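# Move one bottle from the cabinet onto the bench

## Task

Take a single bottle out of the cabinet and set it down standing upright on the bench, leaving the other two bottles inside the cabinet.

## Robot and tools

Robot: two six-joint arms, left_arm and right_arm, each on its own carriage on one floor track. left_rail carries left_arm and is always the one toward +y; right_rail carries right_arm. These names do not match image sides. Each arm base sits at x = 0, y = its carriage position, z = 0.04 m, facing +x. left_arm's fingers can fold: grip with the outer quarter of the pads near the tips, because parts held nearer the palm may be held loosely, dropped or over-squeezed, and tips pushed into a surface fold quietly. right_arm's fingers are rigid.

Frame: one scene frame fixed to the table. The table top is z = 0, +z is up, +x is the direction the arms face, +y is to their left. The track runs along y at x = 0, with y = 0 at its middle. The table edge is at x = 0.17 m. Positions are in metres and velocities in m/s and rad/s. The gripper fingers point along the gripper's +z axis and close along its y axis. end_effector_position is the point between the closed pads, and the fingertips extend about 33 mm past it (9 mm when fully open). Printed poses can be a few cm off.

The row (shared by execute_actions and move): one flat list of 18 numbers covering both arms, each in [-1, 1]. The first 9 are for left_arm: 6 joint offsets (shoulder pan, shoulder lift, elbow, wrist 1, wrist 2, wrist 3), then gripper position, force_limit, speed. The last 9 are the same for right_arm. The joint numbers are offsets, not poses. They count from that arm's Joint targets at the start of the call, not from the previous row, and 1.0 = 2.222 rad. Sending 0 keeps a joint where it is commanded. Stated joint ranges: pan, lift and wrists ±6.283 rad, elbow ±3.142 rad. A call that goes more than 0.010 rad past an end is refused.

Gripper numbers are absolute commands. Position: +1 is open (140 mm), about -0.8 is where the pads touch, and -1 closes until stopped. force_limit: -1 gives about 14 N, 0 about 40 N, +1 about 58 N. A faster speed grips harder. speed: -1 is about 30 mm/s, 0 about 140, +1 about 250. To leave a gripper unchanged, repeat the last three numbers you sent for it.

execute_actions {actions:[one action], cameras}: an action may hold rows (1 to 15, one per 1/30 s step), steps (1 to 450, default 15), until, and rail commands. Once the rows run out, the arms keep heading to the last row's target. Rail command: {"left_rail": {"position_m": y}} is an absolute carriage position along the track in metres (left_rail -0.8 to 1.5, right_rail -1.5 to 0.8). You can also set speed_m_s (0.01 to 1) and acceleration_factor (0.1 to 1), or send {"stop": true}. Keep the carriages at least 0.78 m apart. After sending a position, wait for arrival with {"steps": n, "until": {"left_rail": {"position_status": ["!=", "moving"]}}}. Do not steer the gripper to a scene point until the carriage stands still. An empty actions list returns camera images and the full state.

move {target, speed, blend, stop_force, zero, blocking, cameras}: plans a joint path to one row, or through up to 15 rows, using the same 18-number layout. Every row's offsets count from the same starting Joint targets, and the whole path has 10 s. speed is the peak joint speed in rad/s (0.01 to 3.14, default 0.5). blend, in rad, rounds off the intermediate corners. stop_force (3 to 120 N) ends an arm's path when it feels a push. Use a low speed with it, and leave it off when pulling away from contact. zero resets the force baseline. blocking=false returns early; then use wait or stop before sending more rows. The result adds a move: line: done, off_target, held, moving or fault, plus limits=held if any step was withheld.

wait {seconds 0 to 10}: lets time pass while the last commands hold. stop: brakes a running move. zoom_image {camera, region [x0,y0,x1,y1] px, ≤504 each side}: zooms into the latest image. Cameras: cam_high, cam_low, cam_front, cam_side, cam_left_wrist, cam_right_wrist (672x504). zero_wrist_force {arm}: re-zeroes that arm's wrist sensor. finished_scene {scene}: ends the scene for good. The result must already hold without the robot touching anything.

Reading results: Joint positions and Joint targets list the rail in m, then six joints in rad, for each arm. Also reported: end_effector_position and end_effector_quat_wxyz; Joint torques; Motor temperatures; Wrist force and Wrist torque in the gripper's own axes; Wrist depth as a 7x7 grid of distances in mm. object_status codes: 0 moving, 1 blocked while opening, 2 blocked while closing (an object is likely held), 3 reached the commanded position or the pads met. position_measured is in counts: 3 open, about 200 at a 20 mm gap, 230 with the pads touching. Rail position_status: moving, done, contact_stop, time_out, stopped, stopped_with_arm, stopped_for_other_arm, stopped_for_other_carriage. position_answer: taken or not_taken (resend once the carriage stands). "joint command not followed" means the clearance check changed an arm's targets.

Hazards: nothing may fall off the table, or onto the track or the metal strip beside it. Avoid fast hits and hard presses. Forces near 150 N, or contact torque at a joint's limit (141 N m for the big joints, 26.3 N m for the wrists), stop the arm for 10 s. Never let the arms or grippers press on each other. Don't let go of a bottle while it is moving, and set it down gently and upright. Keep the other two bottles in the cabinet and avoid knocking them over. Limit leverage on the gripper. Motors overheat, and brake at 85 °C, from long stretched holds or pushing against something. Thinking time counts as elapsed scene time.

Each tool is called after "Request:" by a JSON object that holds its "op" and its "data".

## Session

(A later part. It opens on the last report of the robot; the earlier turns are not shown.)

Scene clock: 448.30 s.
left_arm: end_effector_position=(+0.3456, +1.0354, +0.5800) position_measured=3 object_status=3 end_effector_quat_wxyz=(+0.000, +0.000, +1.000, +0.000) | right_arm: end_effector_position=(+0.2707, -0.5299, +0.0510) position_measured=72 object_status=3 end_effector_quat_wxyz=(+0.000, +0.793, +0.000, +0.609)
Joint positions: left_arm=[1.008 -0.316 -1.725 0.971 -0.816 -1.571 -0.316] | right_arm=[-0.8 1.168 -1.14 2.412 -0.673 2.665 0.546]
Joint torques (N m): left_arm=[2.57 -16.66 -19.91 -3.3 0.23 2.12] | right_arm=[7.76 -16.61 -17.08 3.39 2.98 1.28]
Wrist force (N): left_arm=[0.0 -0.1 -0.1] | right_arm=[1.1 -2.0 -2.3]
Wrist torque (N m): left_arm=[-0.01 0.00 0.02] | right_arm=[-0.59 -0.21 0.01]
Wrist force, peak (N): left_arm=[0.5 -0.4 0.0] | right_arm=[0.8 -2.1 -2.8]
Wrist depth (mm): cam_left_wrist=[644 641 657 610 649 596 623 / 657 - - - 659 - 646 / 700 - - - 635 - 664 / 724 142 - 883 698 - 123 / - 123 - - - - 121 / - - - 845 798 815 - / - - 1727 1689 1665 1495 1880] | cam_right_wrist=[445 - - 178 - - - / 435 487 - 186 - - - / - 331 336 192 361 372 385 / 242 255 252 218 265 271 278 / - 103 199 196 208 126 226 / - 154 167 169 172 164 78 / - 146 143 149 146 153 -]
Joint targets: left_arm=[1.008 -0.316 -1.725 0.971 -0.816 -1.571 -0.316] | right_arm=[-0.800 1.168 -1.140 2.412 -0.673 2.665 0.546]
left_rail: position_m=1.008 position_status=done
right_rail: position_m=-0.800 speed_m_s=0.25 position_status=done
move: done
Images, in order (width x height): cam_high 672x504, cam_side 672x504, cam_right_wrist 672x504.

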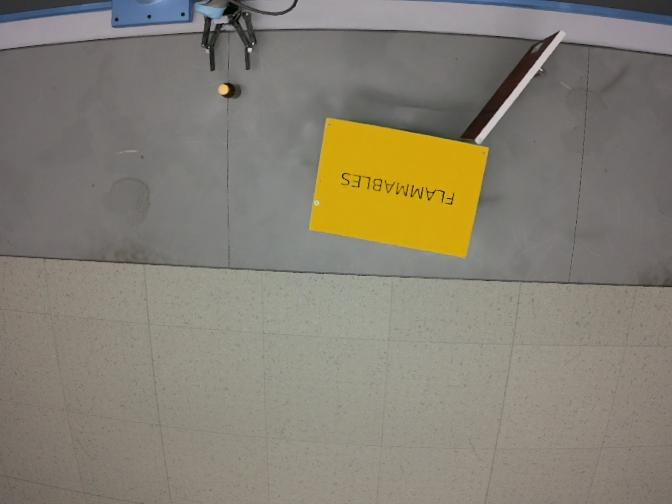

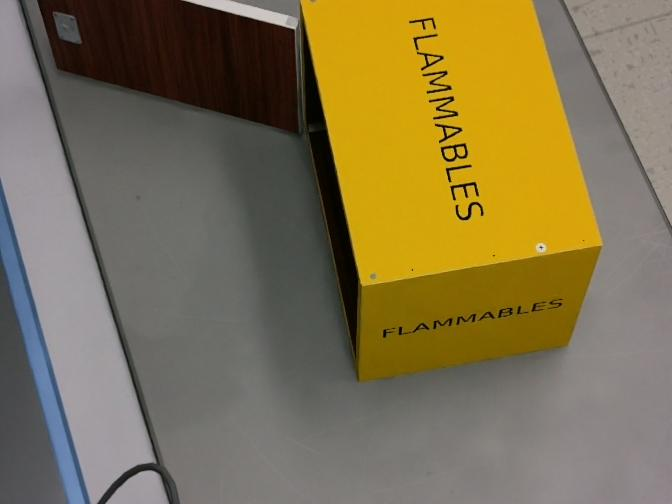

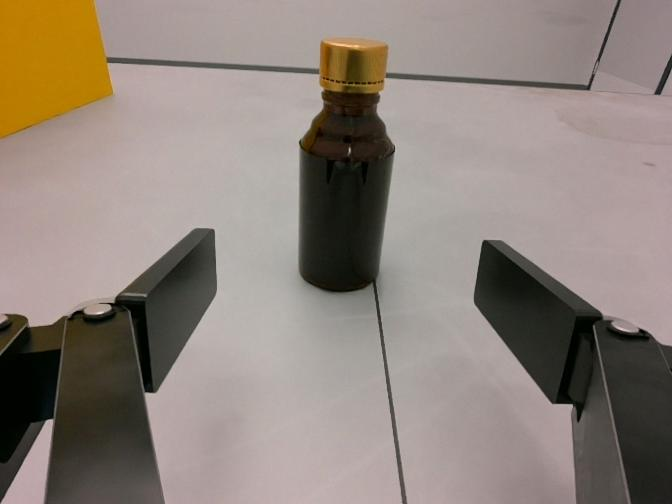

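Request:
{"op": "execute_actions", "data": {"actions": [{"right_rail":{"position_m":-1.2,"speed_m_s":0.4,"acceleration_factor":1},"steps":120,"until":{"right_rail":{"position_status":["!=","moving"]}}}]}}

Request:
{"op": "move", "data": {"target": [0.0522,-0.2273,0.5031,-0.2762,0,0.0522,-1,-1,-0.5,0,0,0,0,0,0,0.45,-0.05,-1], "speed": 0.6}}

Request:
{"op": "execute_actions", "data": {"actions": [{"left_rail":{"position_m":0.5,"speed_m_s":0.4},"steps":120,"until":{"left_rail":{"position_status":["!=","moving"]}}}], "cameras": ["cam_high","cam_side","cam_left_wrist"]}}

Scene clock: 515.33 s.
left_arm: end_effector_position=(+0.3456, +1.0354, +0.5800) position_measured=3 object_status=3 end_effector_quat_wxyz=(+0.000, +0.000, +1.000, +0.000) | right_arm: end_effector_position=(+0.2706, -0.9299, +0.0510) position_measured=72 object_status=3 end_effector_quat_wxyz=(+0.000, +0.793, +0.000, +0.609)
Joint positions: left_arm=[1.008 -0.316 -1.725 0.971 -0.816 -1.571 -0.316] | right_arm=[-1.2 1.168 -1.14 2.412 -0.673 2.665 0.546]
Joint torques (N m): left_arm=[3.16 -15.14 -20.26 -3.29 0.36 2.2] | right_arm=[4.91 -29.02 -2.7 1.97 2.26 1.2]
Wrist force (N): left_arm=[-0.3 0.0 -0.2] | right_arm=[1.0 -2.0 -2.1]
Wrist torque (N m): left_arm=[-0.01 0.06 0.01] | right_arm=[-0.60 -0.19 0.01]
Wrist force, peak (N): left_arm=[0.0 -0.4 -0.3] | right_arm=[1.2 -3.6 -2.1]
Wrist depth (mm): cam_left_wrist=[632 617 617 634 632 617 642 / 680 664 668 666 - - - / - - - - 686 - - / - 707 729 724 700 717 122 / - 123 - - - - 121 / - 807 777 - 810 - - / - 1689 - 1714 1642 1597 1753] | cam_right_wrist=[4140 - - - - - - / - - - - - - - / 322 306 342 310 365 343 343 / 243 258 239 272 250 271 279 / - 103 194 - 208 126 226 / - 154 167 165 172 126 78 / - 141 147 149 143 148 -]
Joint targets: left_arm=[1.008 -0.316 -1.725 0.971 -0.816 -1.571 -0.316] | right_arm=[-1.200 1.168 -1.140 2.412 -0.673 2.665 0.546]
Tool commands: left_gripper/position=+1.0 left_gripper/force_limit=+1.0 left_gripper/speed=+1.0 right_gripper/position=+0.45 right_gripper/force_limit=-0.05 right_gripper/speed=-1.0
left_rail: position_m=1.008 position_status=done
right_rail: position_m=-1.200 speed_m_s=0.40 position_status=done

Scene clock: 517.83 s.
left_arm: end_effector_position=(+0.2498, +1.0936, +0.2829) position_measured=232 object_status=3 end_effector_quat_wxyz=(+0.000, +0.000, +1.000, +0.000) | right_arm: end_effector_position=(+0.2706, -0.9299, +0.0510) position_measured=72 object_status=3 end_effector_quat_wxyz=(+0.000, +0.793, +0.000, +0.609)
Joint positions: left_arm=[1.008 -0.2 -2.23 2.088 -1.43 -1.571 -0.2] | right_arm=[-1.2 1.168 -1.14 2.412 -0.673 2.665 0.546]
Joint torques (N m): left_arm=[8.72 -2.02 -19.17 -5.29 0.4 2.14] | right_arm=[-0.1 -32.33 -2.12 -0.4 0.94 0.97]
Wrist force (N): left_arm=[0.5 0.1 0.0] | right_arm=[1.1 -2.0 -2.0]
Wrist torque (N m): left_arm=[0.04 -0.13 -0.03] | right_arm=[-0.59 -0.20 0.01]
Wrist force, peak (N): left_arm=[1.5 0.1 1.5] | right_arm=[1.2 -1.9 -2.4]
Wrist depth (mm): cam_left_wrist=[388 339 338 388 382 381 379 / 406 404 391 397 - 392 382 / 410 413 - - - 398 391 / 440 - 431 166 448 - - / - - 87 87 81 93 448 / - - - - - - - / - - - - - - -] | cam_right_wrist=[4816 5244 3420 4140 4370 3869 - / 479 - - - - - - / - 308 319 350 363 326 - / 244 - 241 258 268 159 278 / - 103 200 205 209 126 225 / - 154 167 170 172 163 78 / - 142 143 145 146 152 -]
Joint targets: left_arm=[1.008 -0.200 -2.230 2.088 -1.430 -1.571 -0.200] | right_arm=[-1.200 1.168 -1.140 2.412 -0.673 2.665 0.546]
left_rail: position_m=1.008 position_status=done
right_rail: position_m=-1.200 speed_m_s=0.40 position_status=done
move: done

Scene clock: 519.97 s.
left_arm: end_effector_position=(+0.2498, +0.5854, +0.2828) position_measured=232 object_status=3 end_effector_quat_wxyz=(+0.000, +0.000, +1.000, +0.000) | right_arm: end_effector_position=(+0.2706, -0.9299, +0.0510) position_measured=72 object_status=3 end_effector_quat_wxyz=(+0.000, +0.793, +0.000, +0.609)
Joint positions: left_arm=[0.5 -0.2 -2.23 2.088 -1.43 -1.571 -0.2] | right_arm=[-1.2 1.168 -1.14 2.412 -0.673 2.665 0.546]
Joint torques (N m): left_arm=[7.51 -1.41 -24.23 -3.21 0.4 2.07] | right_arm=[-2.42 -31.57 -2.69 -1.21 -0.4 0.91]
Wrist force (N): left_arm=[0.4 0.3 -0.1] | right_arm=[1.1 -2.1 -2.2]
Wrist torque (N m): left_arm=[0.10 -0.11 -0.03] | right_arm=[-0.62 -0.20 0.01]
Wrist force, peak (N): left_arm=[0.8 1.5 0.0] | right_arm=[1.2 -2.0 -2.4]
Wrist depth (mm): cam_left_wrist=[388 339 385 336 380 380 380 / 389 383 - - 390 - 387 / 352 - - - - - 402 / - - - 130 417 425 417 / 459 465 82 87 81 93 454 / 479 - - - - - - / - - - - - - -] | cam_right_wrist=[- 3869 4538 4453 3522 - - / - - 454 - - 692 - / 304 351 342 - 339 354 360 / 243 247 252 274 264 270 276 / - 103 200 203 208 126 226 / - 154 167 169 171 163 78 / - 142 142 149 146 152 -]
Joint targets: left_arm=[0.500 -0.200 -2.230 2.088 -1.430 -1.571 -0.200] | right_arm=[-1.200 1.168 -1.140 2.412 -0.673 2.665 0.546]
Tool commands: left_gripper/position=-1.0 left_gripper/force_limit=-1.0 left_gripper/speed=-0.5 right_gripper/position=+0.45 right_gripper/force_limit=-0.05 right_gripper/speed=-1.0
left_rail: position_m=0.500 speed_m_s=0.40 position_status=done
right_rail: position_m=-1.200 speed_m_s=0.40 position_status=done
Images, in order (width x height): cam_high 672x504, cam_side 672x504, cam_left_wrist 672x504.

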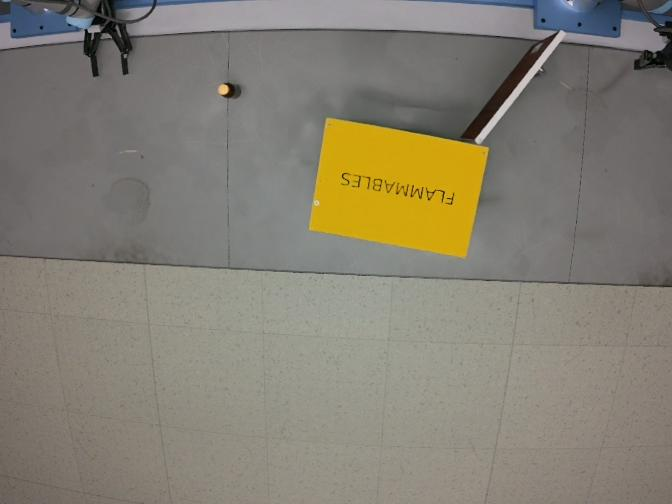

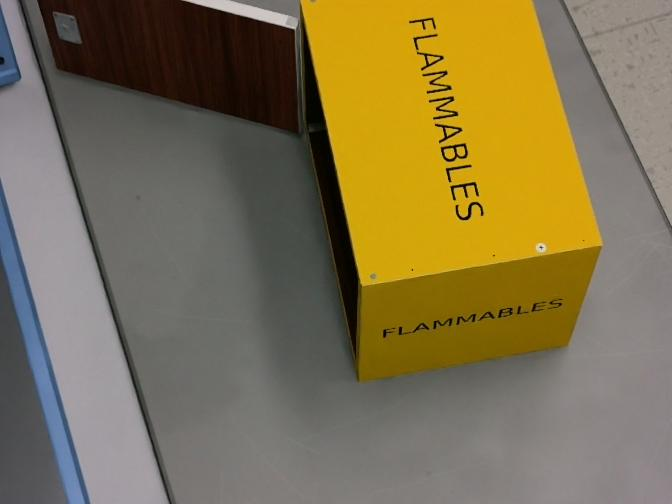

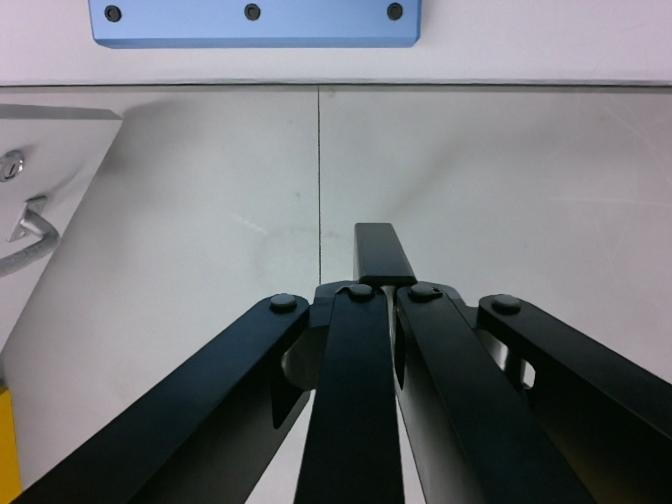

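Request:
{"op": "execute_actions", "data": {"actions": [{"left_rail":{"position_m":0.74,"speed_m_s":0.4},"steps":120,"until":{"left_rail":{"position_status":["!=","moving"]}}}]}}

Request:
{"op": "move", "data": {"target": [-0.36,0.0327,-0.0119,-0.0207,0,-0.36,-1,-1,-0.5,0,0,0,0,0,0,0.45,-0.05,-1], "speed": 0.6}}

Request:
{"op": "execute_actions", "data": {"actions": [{"left_rail":{"position_m":0.36,"speed_m_s":0.12},"steps":240,"until":{"left_rail":{"position_status":["!=","moving"]}}}], "cameras": ["cam_high","cam_side","cam_front","cam_left_wrist"]}}

Scene clock: 542.30 s.
left_arm: end_effector_position=(+0.2498, +0.8254, +0.2828) position_measured=232 object_status=3 end_effector_quat_wxyz=(+0.000, +0.000, +1.000, +0.000) | right_arm: end_effector_position=(+0.2706, -0.9299, +0.0510) position_measured=72 object_status=3 end_effector_quat_wxyz=(+0.000, +0.793, +0.000, +0.609)
Joint positions: left_arm=[0.74 -0.2 -2.23 2.088 -1.43 -1.571 -0.2] | right_arm=[-1.2 1.168 -1.14 2.412 -0.673 2.665 0.546]
Joint torques (N m): left_arm=[2.24 4.06 -30.87 -0.96 0.37 2.07] | right_arm=[-8.64 -32.28 -4.44 -0.99 -1.52 0.62]
Wrist force (N): left_arm=[0.5 -0.1 0.1] | right_arm=[1.2 -1.9 -2.2]
Wrist torque (N m): left_arm=[0.01 -0.12 -0.03] | right_arm=[-0.57 -0.23 0.01]
Wrist force, peak (N): left_arm=[0.7 -1.7 -0.3] | right_arm=[1.1 -2.1 -2.3]
Wrist depth (mm): cam_left_wrist=[388 340 389 334 382 381 377 / 400 407 - 394 392 385 387 / - - 414 - 405 - 400 / - - - 145 - - - / - - 83 87 81 93 - / - - - - - - - / - - - - - - -] | cam_right_wrist=[3105 3575 4140 4453 - 3806 - / 423 588 490 - 509 - - / 317 329 345 346 356 352 - / 243 275 252 259 266 160 275 / - 103 200 205 206 126 227 / - 155 167 169 172 163 78 / - 142 143 148 146 152 -]
Joint targets: left_arm=[0.740 -0.200 -2.230 2.088 -1.430 -1.571 -0.200] | right_arm=[-1.200 1.168 -1.140 2.412 -0.673 2.665 0.546]
Tool commands: left_gripper/position=-1.0 left_gripper/force_limit=-1.0 left_gripper/speed=-0.5 right_gripper/position=+0.45 right_gripper/force_limit=-0.05 right_gripper/speed=-1.0
left_rail: position_m=0.740 speed_m_s=0.40 position_status=done
right_rail: position_m=-1.200 speed_m_s=0.40 position_status=done

Scene clock: 544.27 s.
left_arm: end_effector_position=(+0.2500, +0.5975, +0.2828) position_measured=232 object_status=3 end_effector_quat_wxyz=(+0.000, +0.000, +1.000, +0.000) | right_arm: end_effector_position=(+0.2706, -0.9299, +0.0510) position_measured=72 object_status=3 end_effector_quat_wxyz=(+0.000, +0.793, +0.000, +0.609)
Joint positions: left_arm=[0.74 -1 -2.158 2.062 -1.476 -1.571 -1] | right_arm=[-1.2 1.168 -1.14 2.412 -0.673 2.665 0.546]
Joint torques (N m): left_arm=[-10.62 6.99 -32.42 -5.25 0.17 -2.39] | right_arm=[-8.68 -31.26 -5.29 -0.97 -1.41 0.43]
Wrist force (N): left_arm=[0.7 -0.4 0.0] | right_arm=[1.2 -2.0 -2.2]
Wrist torque (N m): left_arm=[-0.05 -0.14 0.09] | right_arm=[-0.60 -0.22 0.01]
Wrist force, peak (N): left_arm=[1.2 -1.8 -0.1] | right_arm=[1.1 -2.1 -2.3]
Wrist depth (mm): cam_left_wrist=[389 387 387 382 335 382 332 / 346 396 393 405 397 383 387 / - - 415 405 402 401 - / - - - 129 - - 421 / 462 - 82 87 81 92 - / - - - - - - - / - - - - - - -] | cam_right_wrist=[4069 - - - - 4538 3575 / - - - - - 594 - / 322 308 336 - 361 368 394 / 228 258 252 259 265 270 273 / - 103 201 205 208 126 218 / - 155 167 170 172 117 77 / - 141 142 148 146 148 -]
Joint targets: left_arm=[0.740 -1.000 -2.158 2.062 -1.476 -1.571 -1.000] | right_arm=[-1.200 1.168 -1.140 2.412 -0.673 2.665 0.546]
left_rail: position_m=0.740 speed_m_s=0.40 position_status=done
right_rail: position_m=-1.200 speed_m_s=0.40 position_status=done
move: done

Scene clock: 547.87 s.
left_arm: end_effector_position=(+0.2499, +0.2175, +0.2828) position_measured=232 object_status=3 end_effector_quat_wxyz=(+0.000, +0.000, +1.000, +0.000) | right_arm: end_effector_position=(+0.2706, -0.9299, +0.0510) position_measured=72 object_status=3 end_effector_quat_wxyz=(+0.000, +0.793, +0.000, +0.609)
Joint positions: left_arm=[0.36 -1 -2.158 2.062 -1.476 -1.571 -1] | right_arm=[-1.2 1.168 -1.14 2.412 -0.673 2.665 0.546]
Joint torques (N m): left_arm=[-4.89 1.86 -28.83 -3.67 -0.14 -2.01] | right_arm=[-7.9 -31.75 -6.88 -1.09 -1.52 0.31]
Wrist force (N): left_arm=[-0.3 7.0 -1.7] | right_arm=[1.2 -2.0 -2.2]
Wrist torque (N m): left_arm=[-0.26 -0.01 0.18] | right_arm=[-0.60 -0.23 0.01]
Wrist force, peak (N): left_arm=[0.9 8.1 -1.3] | right_arm=[1.1 -2.1 -2.3]
Wrist depth (mm): cam_left_wrist=[389 385 384 377 335 333 333 / 399 - 410 128 393 385 393 / - - - 134 - 419 - / - - - 141 147 418 421 / - - 82 87 81 93 - / - - - - - - - / - - - - - - -] | cam_right_wrist=[- - - - - 4291 - / 471 494 - - - 591 - / 324 328 - 356 329 371 359 / 242 259 251 246 277 258 275 / - 103 193 205 200 126 226 / - 154 167 170 172 163 77 / - 142 142 153 146 - -]
Joint targets: left_arm=[0.360 -1.000 -2.158 2.062 -1.476 -1.571 -1.000] | right_arm=[-1.200 1.168 -1.140 2.412 -0.673 2.665 0.546]
Tool commands: left_gripper/position=-1.0 left_gripper/force_limit=-1.0 left_gripper/speed=-0.5 right_gripper/position=+0.45 right_gripper/force_limit=-0.05 right_gripper/speed=-1.0
left_rail: position_m=0.360 speed_m_s=0.12 position_status=done
right_rail: position_m=-1.200 speed_m_s=0.40 position_status=done
Images, in order (width x height): cam_high 672x504, cam_front 672x504, cam_side 672x504, cam_left_wrist 672x504.

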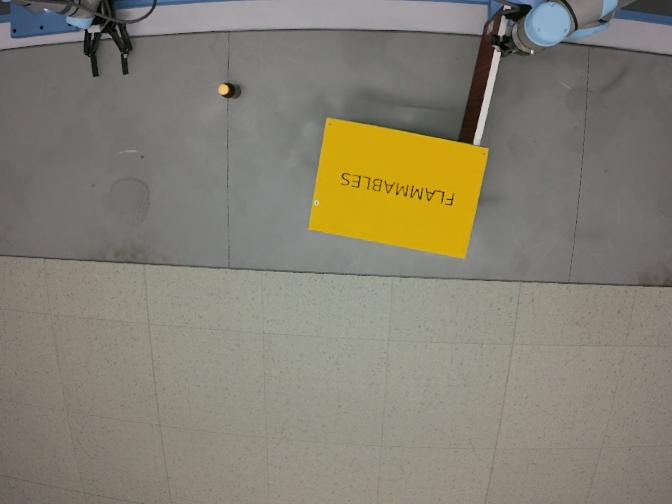

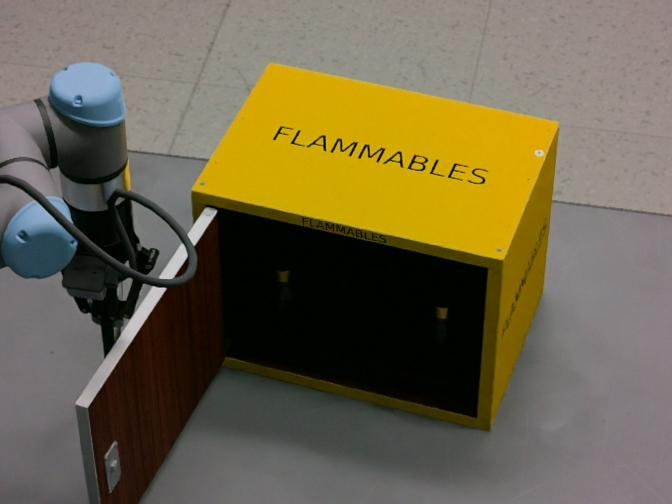

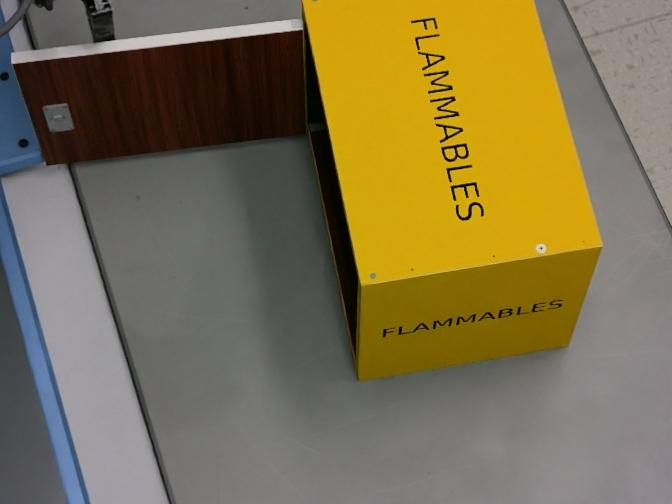

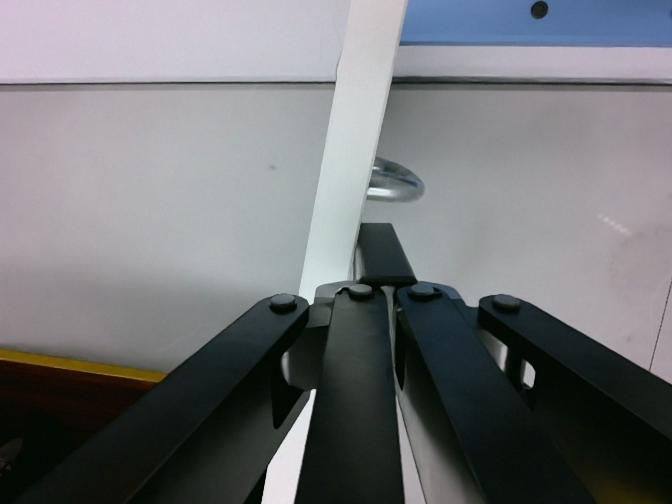

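Request:
{"op": "execute_actions", "data": {"actions": [{"left_rail":{"position_m":0.12,"speed_m_s":0.12},"steps":240,"until":{"left_rail":{"position_status":["!=","moving"]}}}], "cameras": ["cam_high","cam_side","cam_front","cam_left_wrist"]}}

Scene clock: 554.53 s.
left_arm: end_effector_position=(+0.2499, -0.0225, +0.2828) position_measured=232 object_status=3 end_effector_quat_wxyz=(+0.000, +0.000, +1.000, +0.000) | right_arm: end_effector_position=(+0.2706, -0.9299, +0.0510) position_measured=72 object_status=3 end_effector_quat_wxyz=(+0.000, +0.793, +0.000, +0.609)
Joint positions: left_arm=[0.12 -1 -2.158 2.062 -1.476 -1.571 -1] | right_arm=[-1.2 1.168 -1.14 2.412 -0.673 2.665 0.546]
Joint torques (N m): left_arm=[1.29 -3.44 -19.33 -2.73 -1.21 -1.83] | right_arm=[-8.84 -30.66 -7.85 -0.99 -1.28 -0.27]
Wrist force (N): left_arm=[0.9 0.7 -0.3] | right_arm=[1.1 -2.0 -2.0]
Wrist torque (N m): left_arm=[-0.12 -0.10 0.08] | right_arm=[-0.60 -0.21 0.01]
Wrist force, peak (N): left_arm=[1.2 9.2 -0.4] | right_arm=[1.1 -2.2 -2.2]
Wrist depth (mm): cam_left_wrist=[389 388 386 383 335 385 332 / - - - 402 403 385 386 / - - 151 246 - 405 405 / 431 - 140 149 252 413 429 / - - 82 87 81 92 - / - - - - - - - / - - - - - - -] | cam_right_wrist=[2384 - 4069 3933 - 5488 - / 465 503 - - - 586 - / 319 327 316 - - 370 386 / 252 145 253 258 277 159 250 / - 103 185 206 193 126 226 / - 155 167 170 172 163 78 / - 141 143 148 146 152 -]
Joint targets: left_arm=[0.120 -1.000 -2.158 2.062 -1.476 -1.571 -1.000] | right_arm=[-1.200 1.168 -1.140 2.412 -0.673 2.665 0.546]
Tool commands: left_gripper/position=-1.0 left_gripper/force_limit=-1.0 left_gripper/speed=-0.5 right_gripper/position=+0.45 right_gripper/force_limit=-0.05 right_gripper/speed=-1.0
left_rail: position_m=0.120 speed_m_s=0.12 position_status=done
right_rail: position_m=-1.200 speed_m_s=0.40 position_status=done
Images, in order (width x height): cam_high 672x504, cam_front 672x504, cam_side 672x504, cam_left_wrist 672x504.

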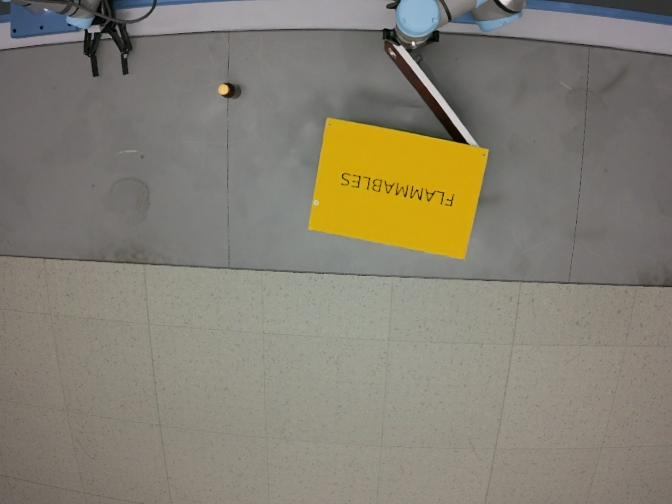

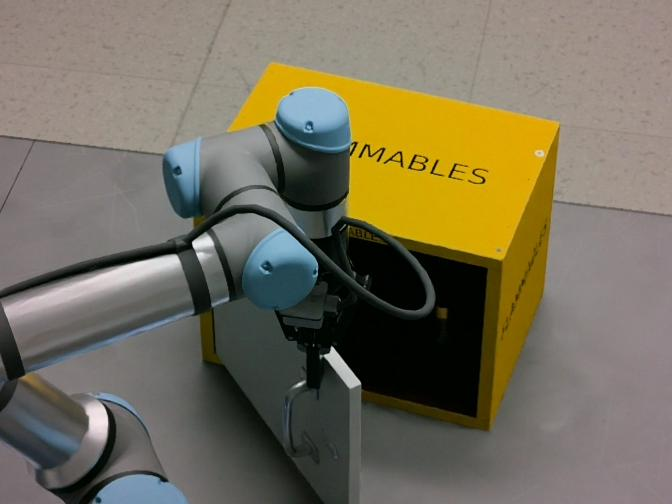

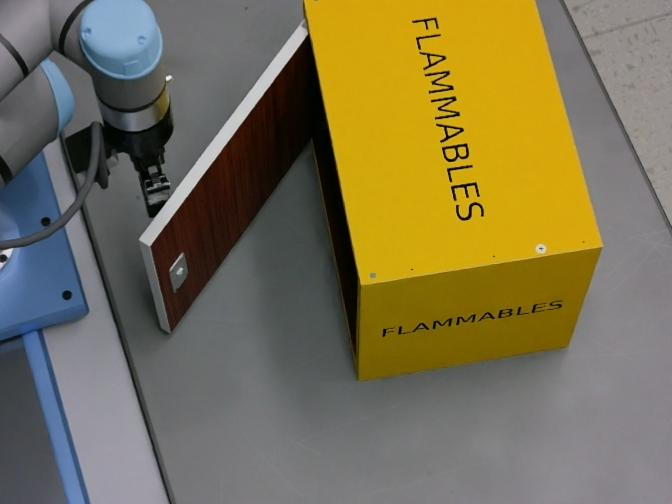

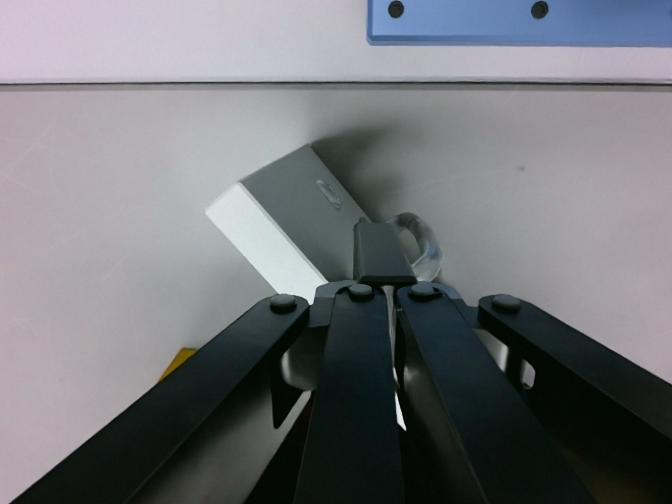

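Request:
{"op": "move", "data": {"target": [[0.0956,0.0927,-0.0457,-0.0465,0,0.0956,-1,-1,-0.5,0,0,0,0,0,0,0.45,-0.05,-1],[0.1453,0.1594,-0.0905,-0.0684,0,0.1453,-1,-1,-0.5,0,0,0,0,0,0,0.45,-0.05,-1],[0.1886,0.2349,-0.1538,-0.0806,0,0.1886,-1,-1,-0.5,0,0,0,0,0,0,0.45,-0.05,-1]], "speed": [0.2,0.1,0.08], "blend": [0.03,0.03,0], "stop_force": 10, "cameras": ["cam_high","cam_side","cam_front"]}}

Scene clock: 577.23 s.
left_arm: end_effector_position=(+0.4538, -0.0230, +0.2828) position_measured=232 object_status=3 end_effector_quat_wxyz=(+0.000, +0.000, +1.000, +0.000) | right_arm: end_effector_position=(+0.2706, -0.9299, +0.0510) position_measured=72 object_status=3 end_effector_quat_wxyz=(+0.000, +0.793, +0.000, +0.609)
Joint positions: left_arm=[0.12 -0.589 -1.65 1.732 -1.653 -1.571 -0.589] | right_arm=[-1.2 1.168 -1.14 2.412 -0.673 2.665 0.546]
Joint torques (N m): left_arm=[-9.41 -27.26 -18.14 -0.21 -1.42 -1.99] | right_arm=[-9.64 -31.85 -10.44 -1.26 -1.39 -0.35]
Wrist force (N): left_arm=[0.4 -0.5 -0.7] | right_arm=[1.2 -1.9 -2.0]
Wrist torque (N m): left_arm=[-0.14 -0.13 0.10] | right_arm=[-0.58 -0.23 0.01]
Wrist force, peak (N): left_arm=[36.4 -0.5 -11.8] | right_arm=[1.1 -2.2 -2.2]
Wrist depth (mm): cam_left_wrist=[364 375 - 371 - 369 367 / - - - - 391 391 - / - 264 279 342 405 405 395 / 167 174 182 188 224 261 282 / - 129 87 87 81 93 187 / - - - - - - - / - - - - - - -] | cam_right_wrist=[- 3278 - - 4816 - - / 510 - 516 531 577 596 631 / 320 326 338 352 - 352 391 / 243 - 251 248 264 271 278 / - 103 199 205 208 126 226 / - 154 167 175 172 163 77 / - 141 142 141 146 152 -]
Joint targets: left_arm=[0.120 -0.589 -1.650 1.732 -1.653 -1.571 -0.589] | right_arm=[-1.200 1.168 -1.140 2.412 -0.673 2.665 0.546]
left_rail: position_m=0.120 speed_m_s=0.12 position_status=done
right_rail: position_m=-1.200 speed_m_s=0.40 position_status=done
move: contact (left_arm); path passed 2 of 3 targets; left_arm: the shoulder lift is farthest, 0.014 rad from its target
Images, in order (width x height): cam_high 672x504, cam_front 672x504, cam_side 672x504.

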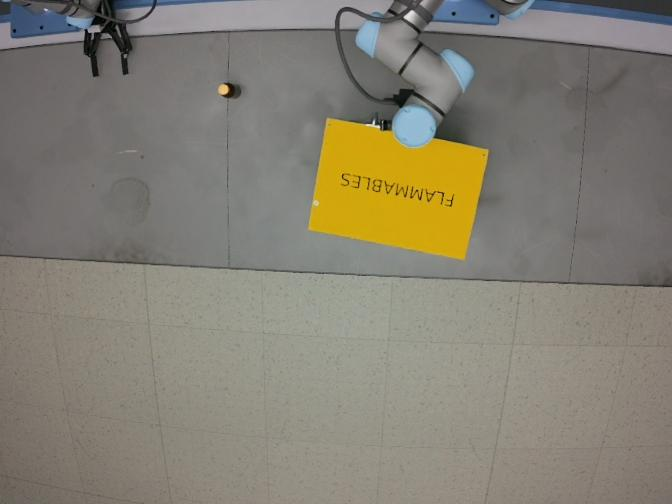

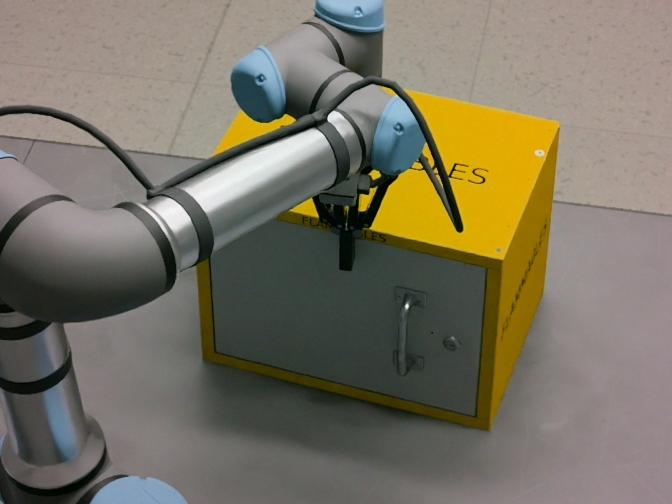

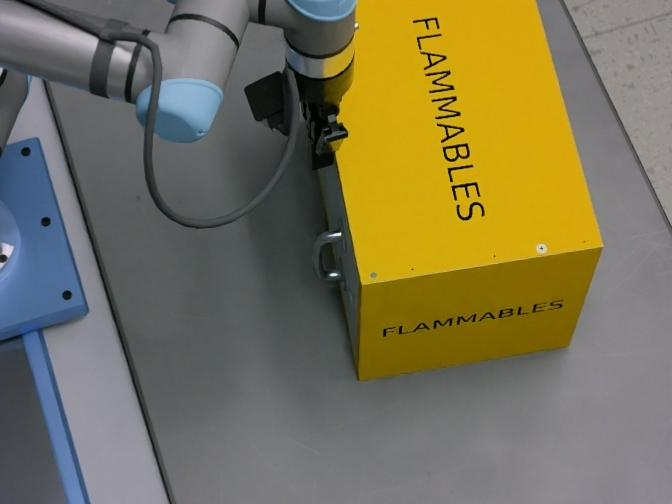

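Request:
{"op": "move", "data": {"target": [-0.05,-0.06,0.04,0.018,0,-0.05,-1,-1,-0.5,0,0,0,0,0,0,0.45,-0.05,-1], "speed": 0.3, "cameras": ["cam_front","cam_high"]}}

Scene clock: 587.03 s.
left_arm: end_effector_position=(+0.3943, -0.0379, +0.2924) position_measured=232 object_status=3 end_effector_quat_wxyz=(+0.002, +0.000, +1.000, -0.001) | right_arm: end_effector_position=(+0.2706, -0.9299, +0.0510) position_measured=72 object_status=3 end_effector_quat_wxyz=(+0.000, +0.793, +0.000, +0.609)
Joint positions: left_arm=[0.12 -0.7 -1.783 1.821 -1.613 -1.571 -0.7] | right_arm=[-1.2 1.168 -1.14 2.412 -0.673 2.665 0.546]
Joint torques (N m): left_arm=[-8.99 -20.27 -18.67 -0.01 -0.91 -2.09] | right_arm=[-8.29 -32.05 -11.71 -1 -1.26 -0.52]
Wrist force (N): left_arm=[1.0 0.1 -0.6] | right_arm=[1.1 -2.0 -2.1]
Wrist torque (N m): left_arm=[0.04 -0.24 0.09] | right_arm=[-0.59 -0.19 0.01]
Wrist force, peak (N): left_arm=[1.8 -0.2 -0.9] | right_arm=[1.1 -2.0 -2.5]
Wrist depth (mm): cam_left_wrist=[385 - 386 378 - - 372 / 403 413 401 - - 403 - / - - - - - - - / - - 309 166 146 430 - / 207 229 82 87 81 93 443 / - - - - - - - / - - - - - - -] | cam_right_wrist=[6051 - 4720 - - - - / 423 501 - - - - - / 320 326 343 349 362 373 359 / 242 258 242 258 273 257 282 / - 103 194 203 201 126 225 / - 154 172 170 172 163 78 / - 141 143 149 146 152 -]
Joint targets: left_arm=[0.120 -0.700 -1.783 1.821 -1.613 -1.571 -0.700] | right_arm=[-1.200 1.168 -1.140 2.412 -0.673 2.665 0.546]
left_rail: position_m=0.120 speed_m_s=0.12 position_status=done
right_rail: position_m=-1.200 speed_m_s=0.40 position_status=done
move: done
Images, in order (width x height): cam_high 672x504, cam_front 672x504.

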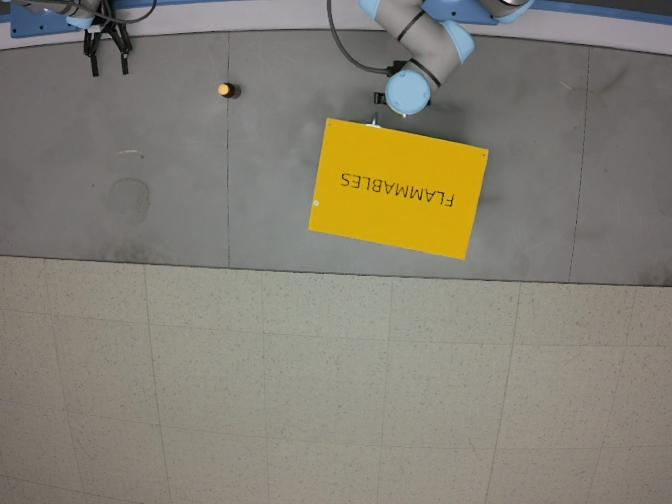

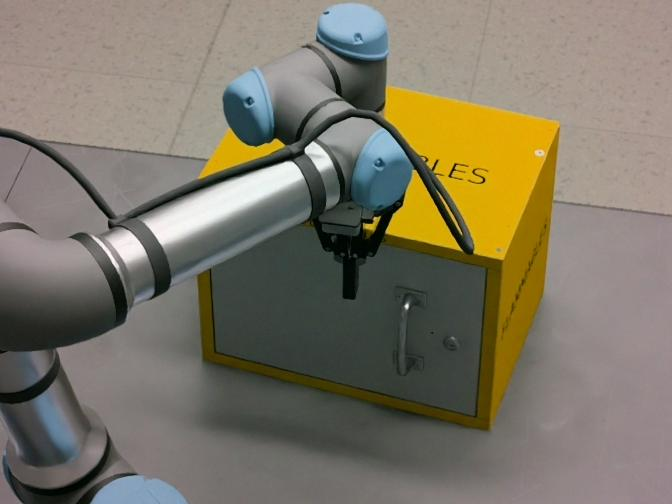

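Request:
{"op": "finished_scene", "data": {"scene": 1}}

The scene is finished: the task was done.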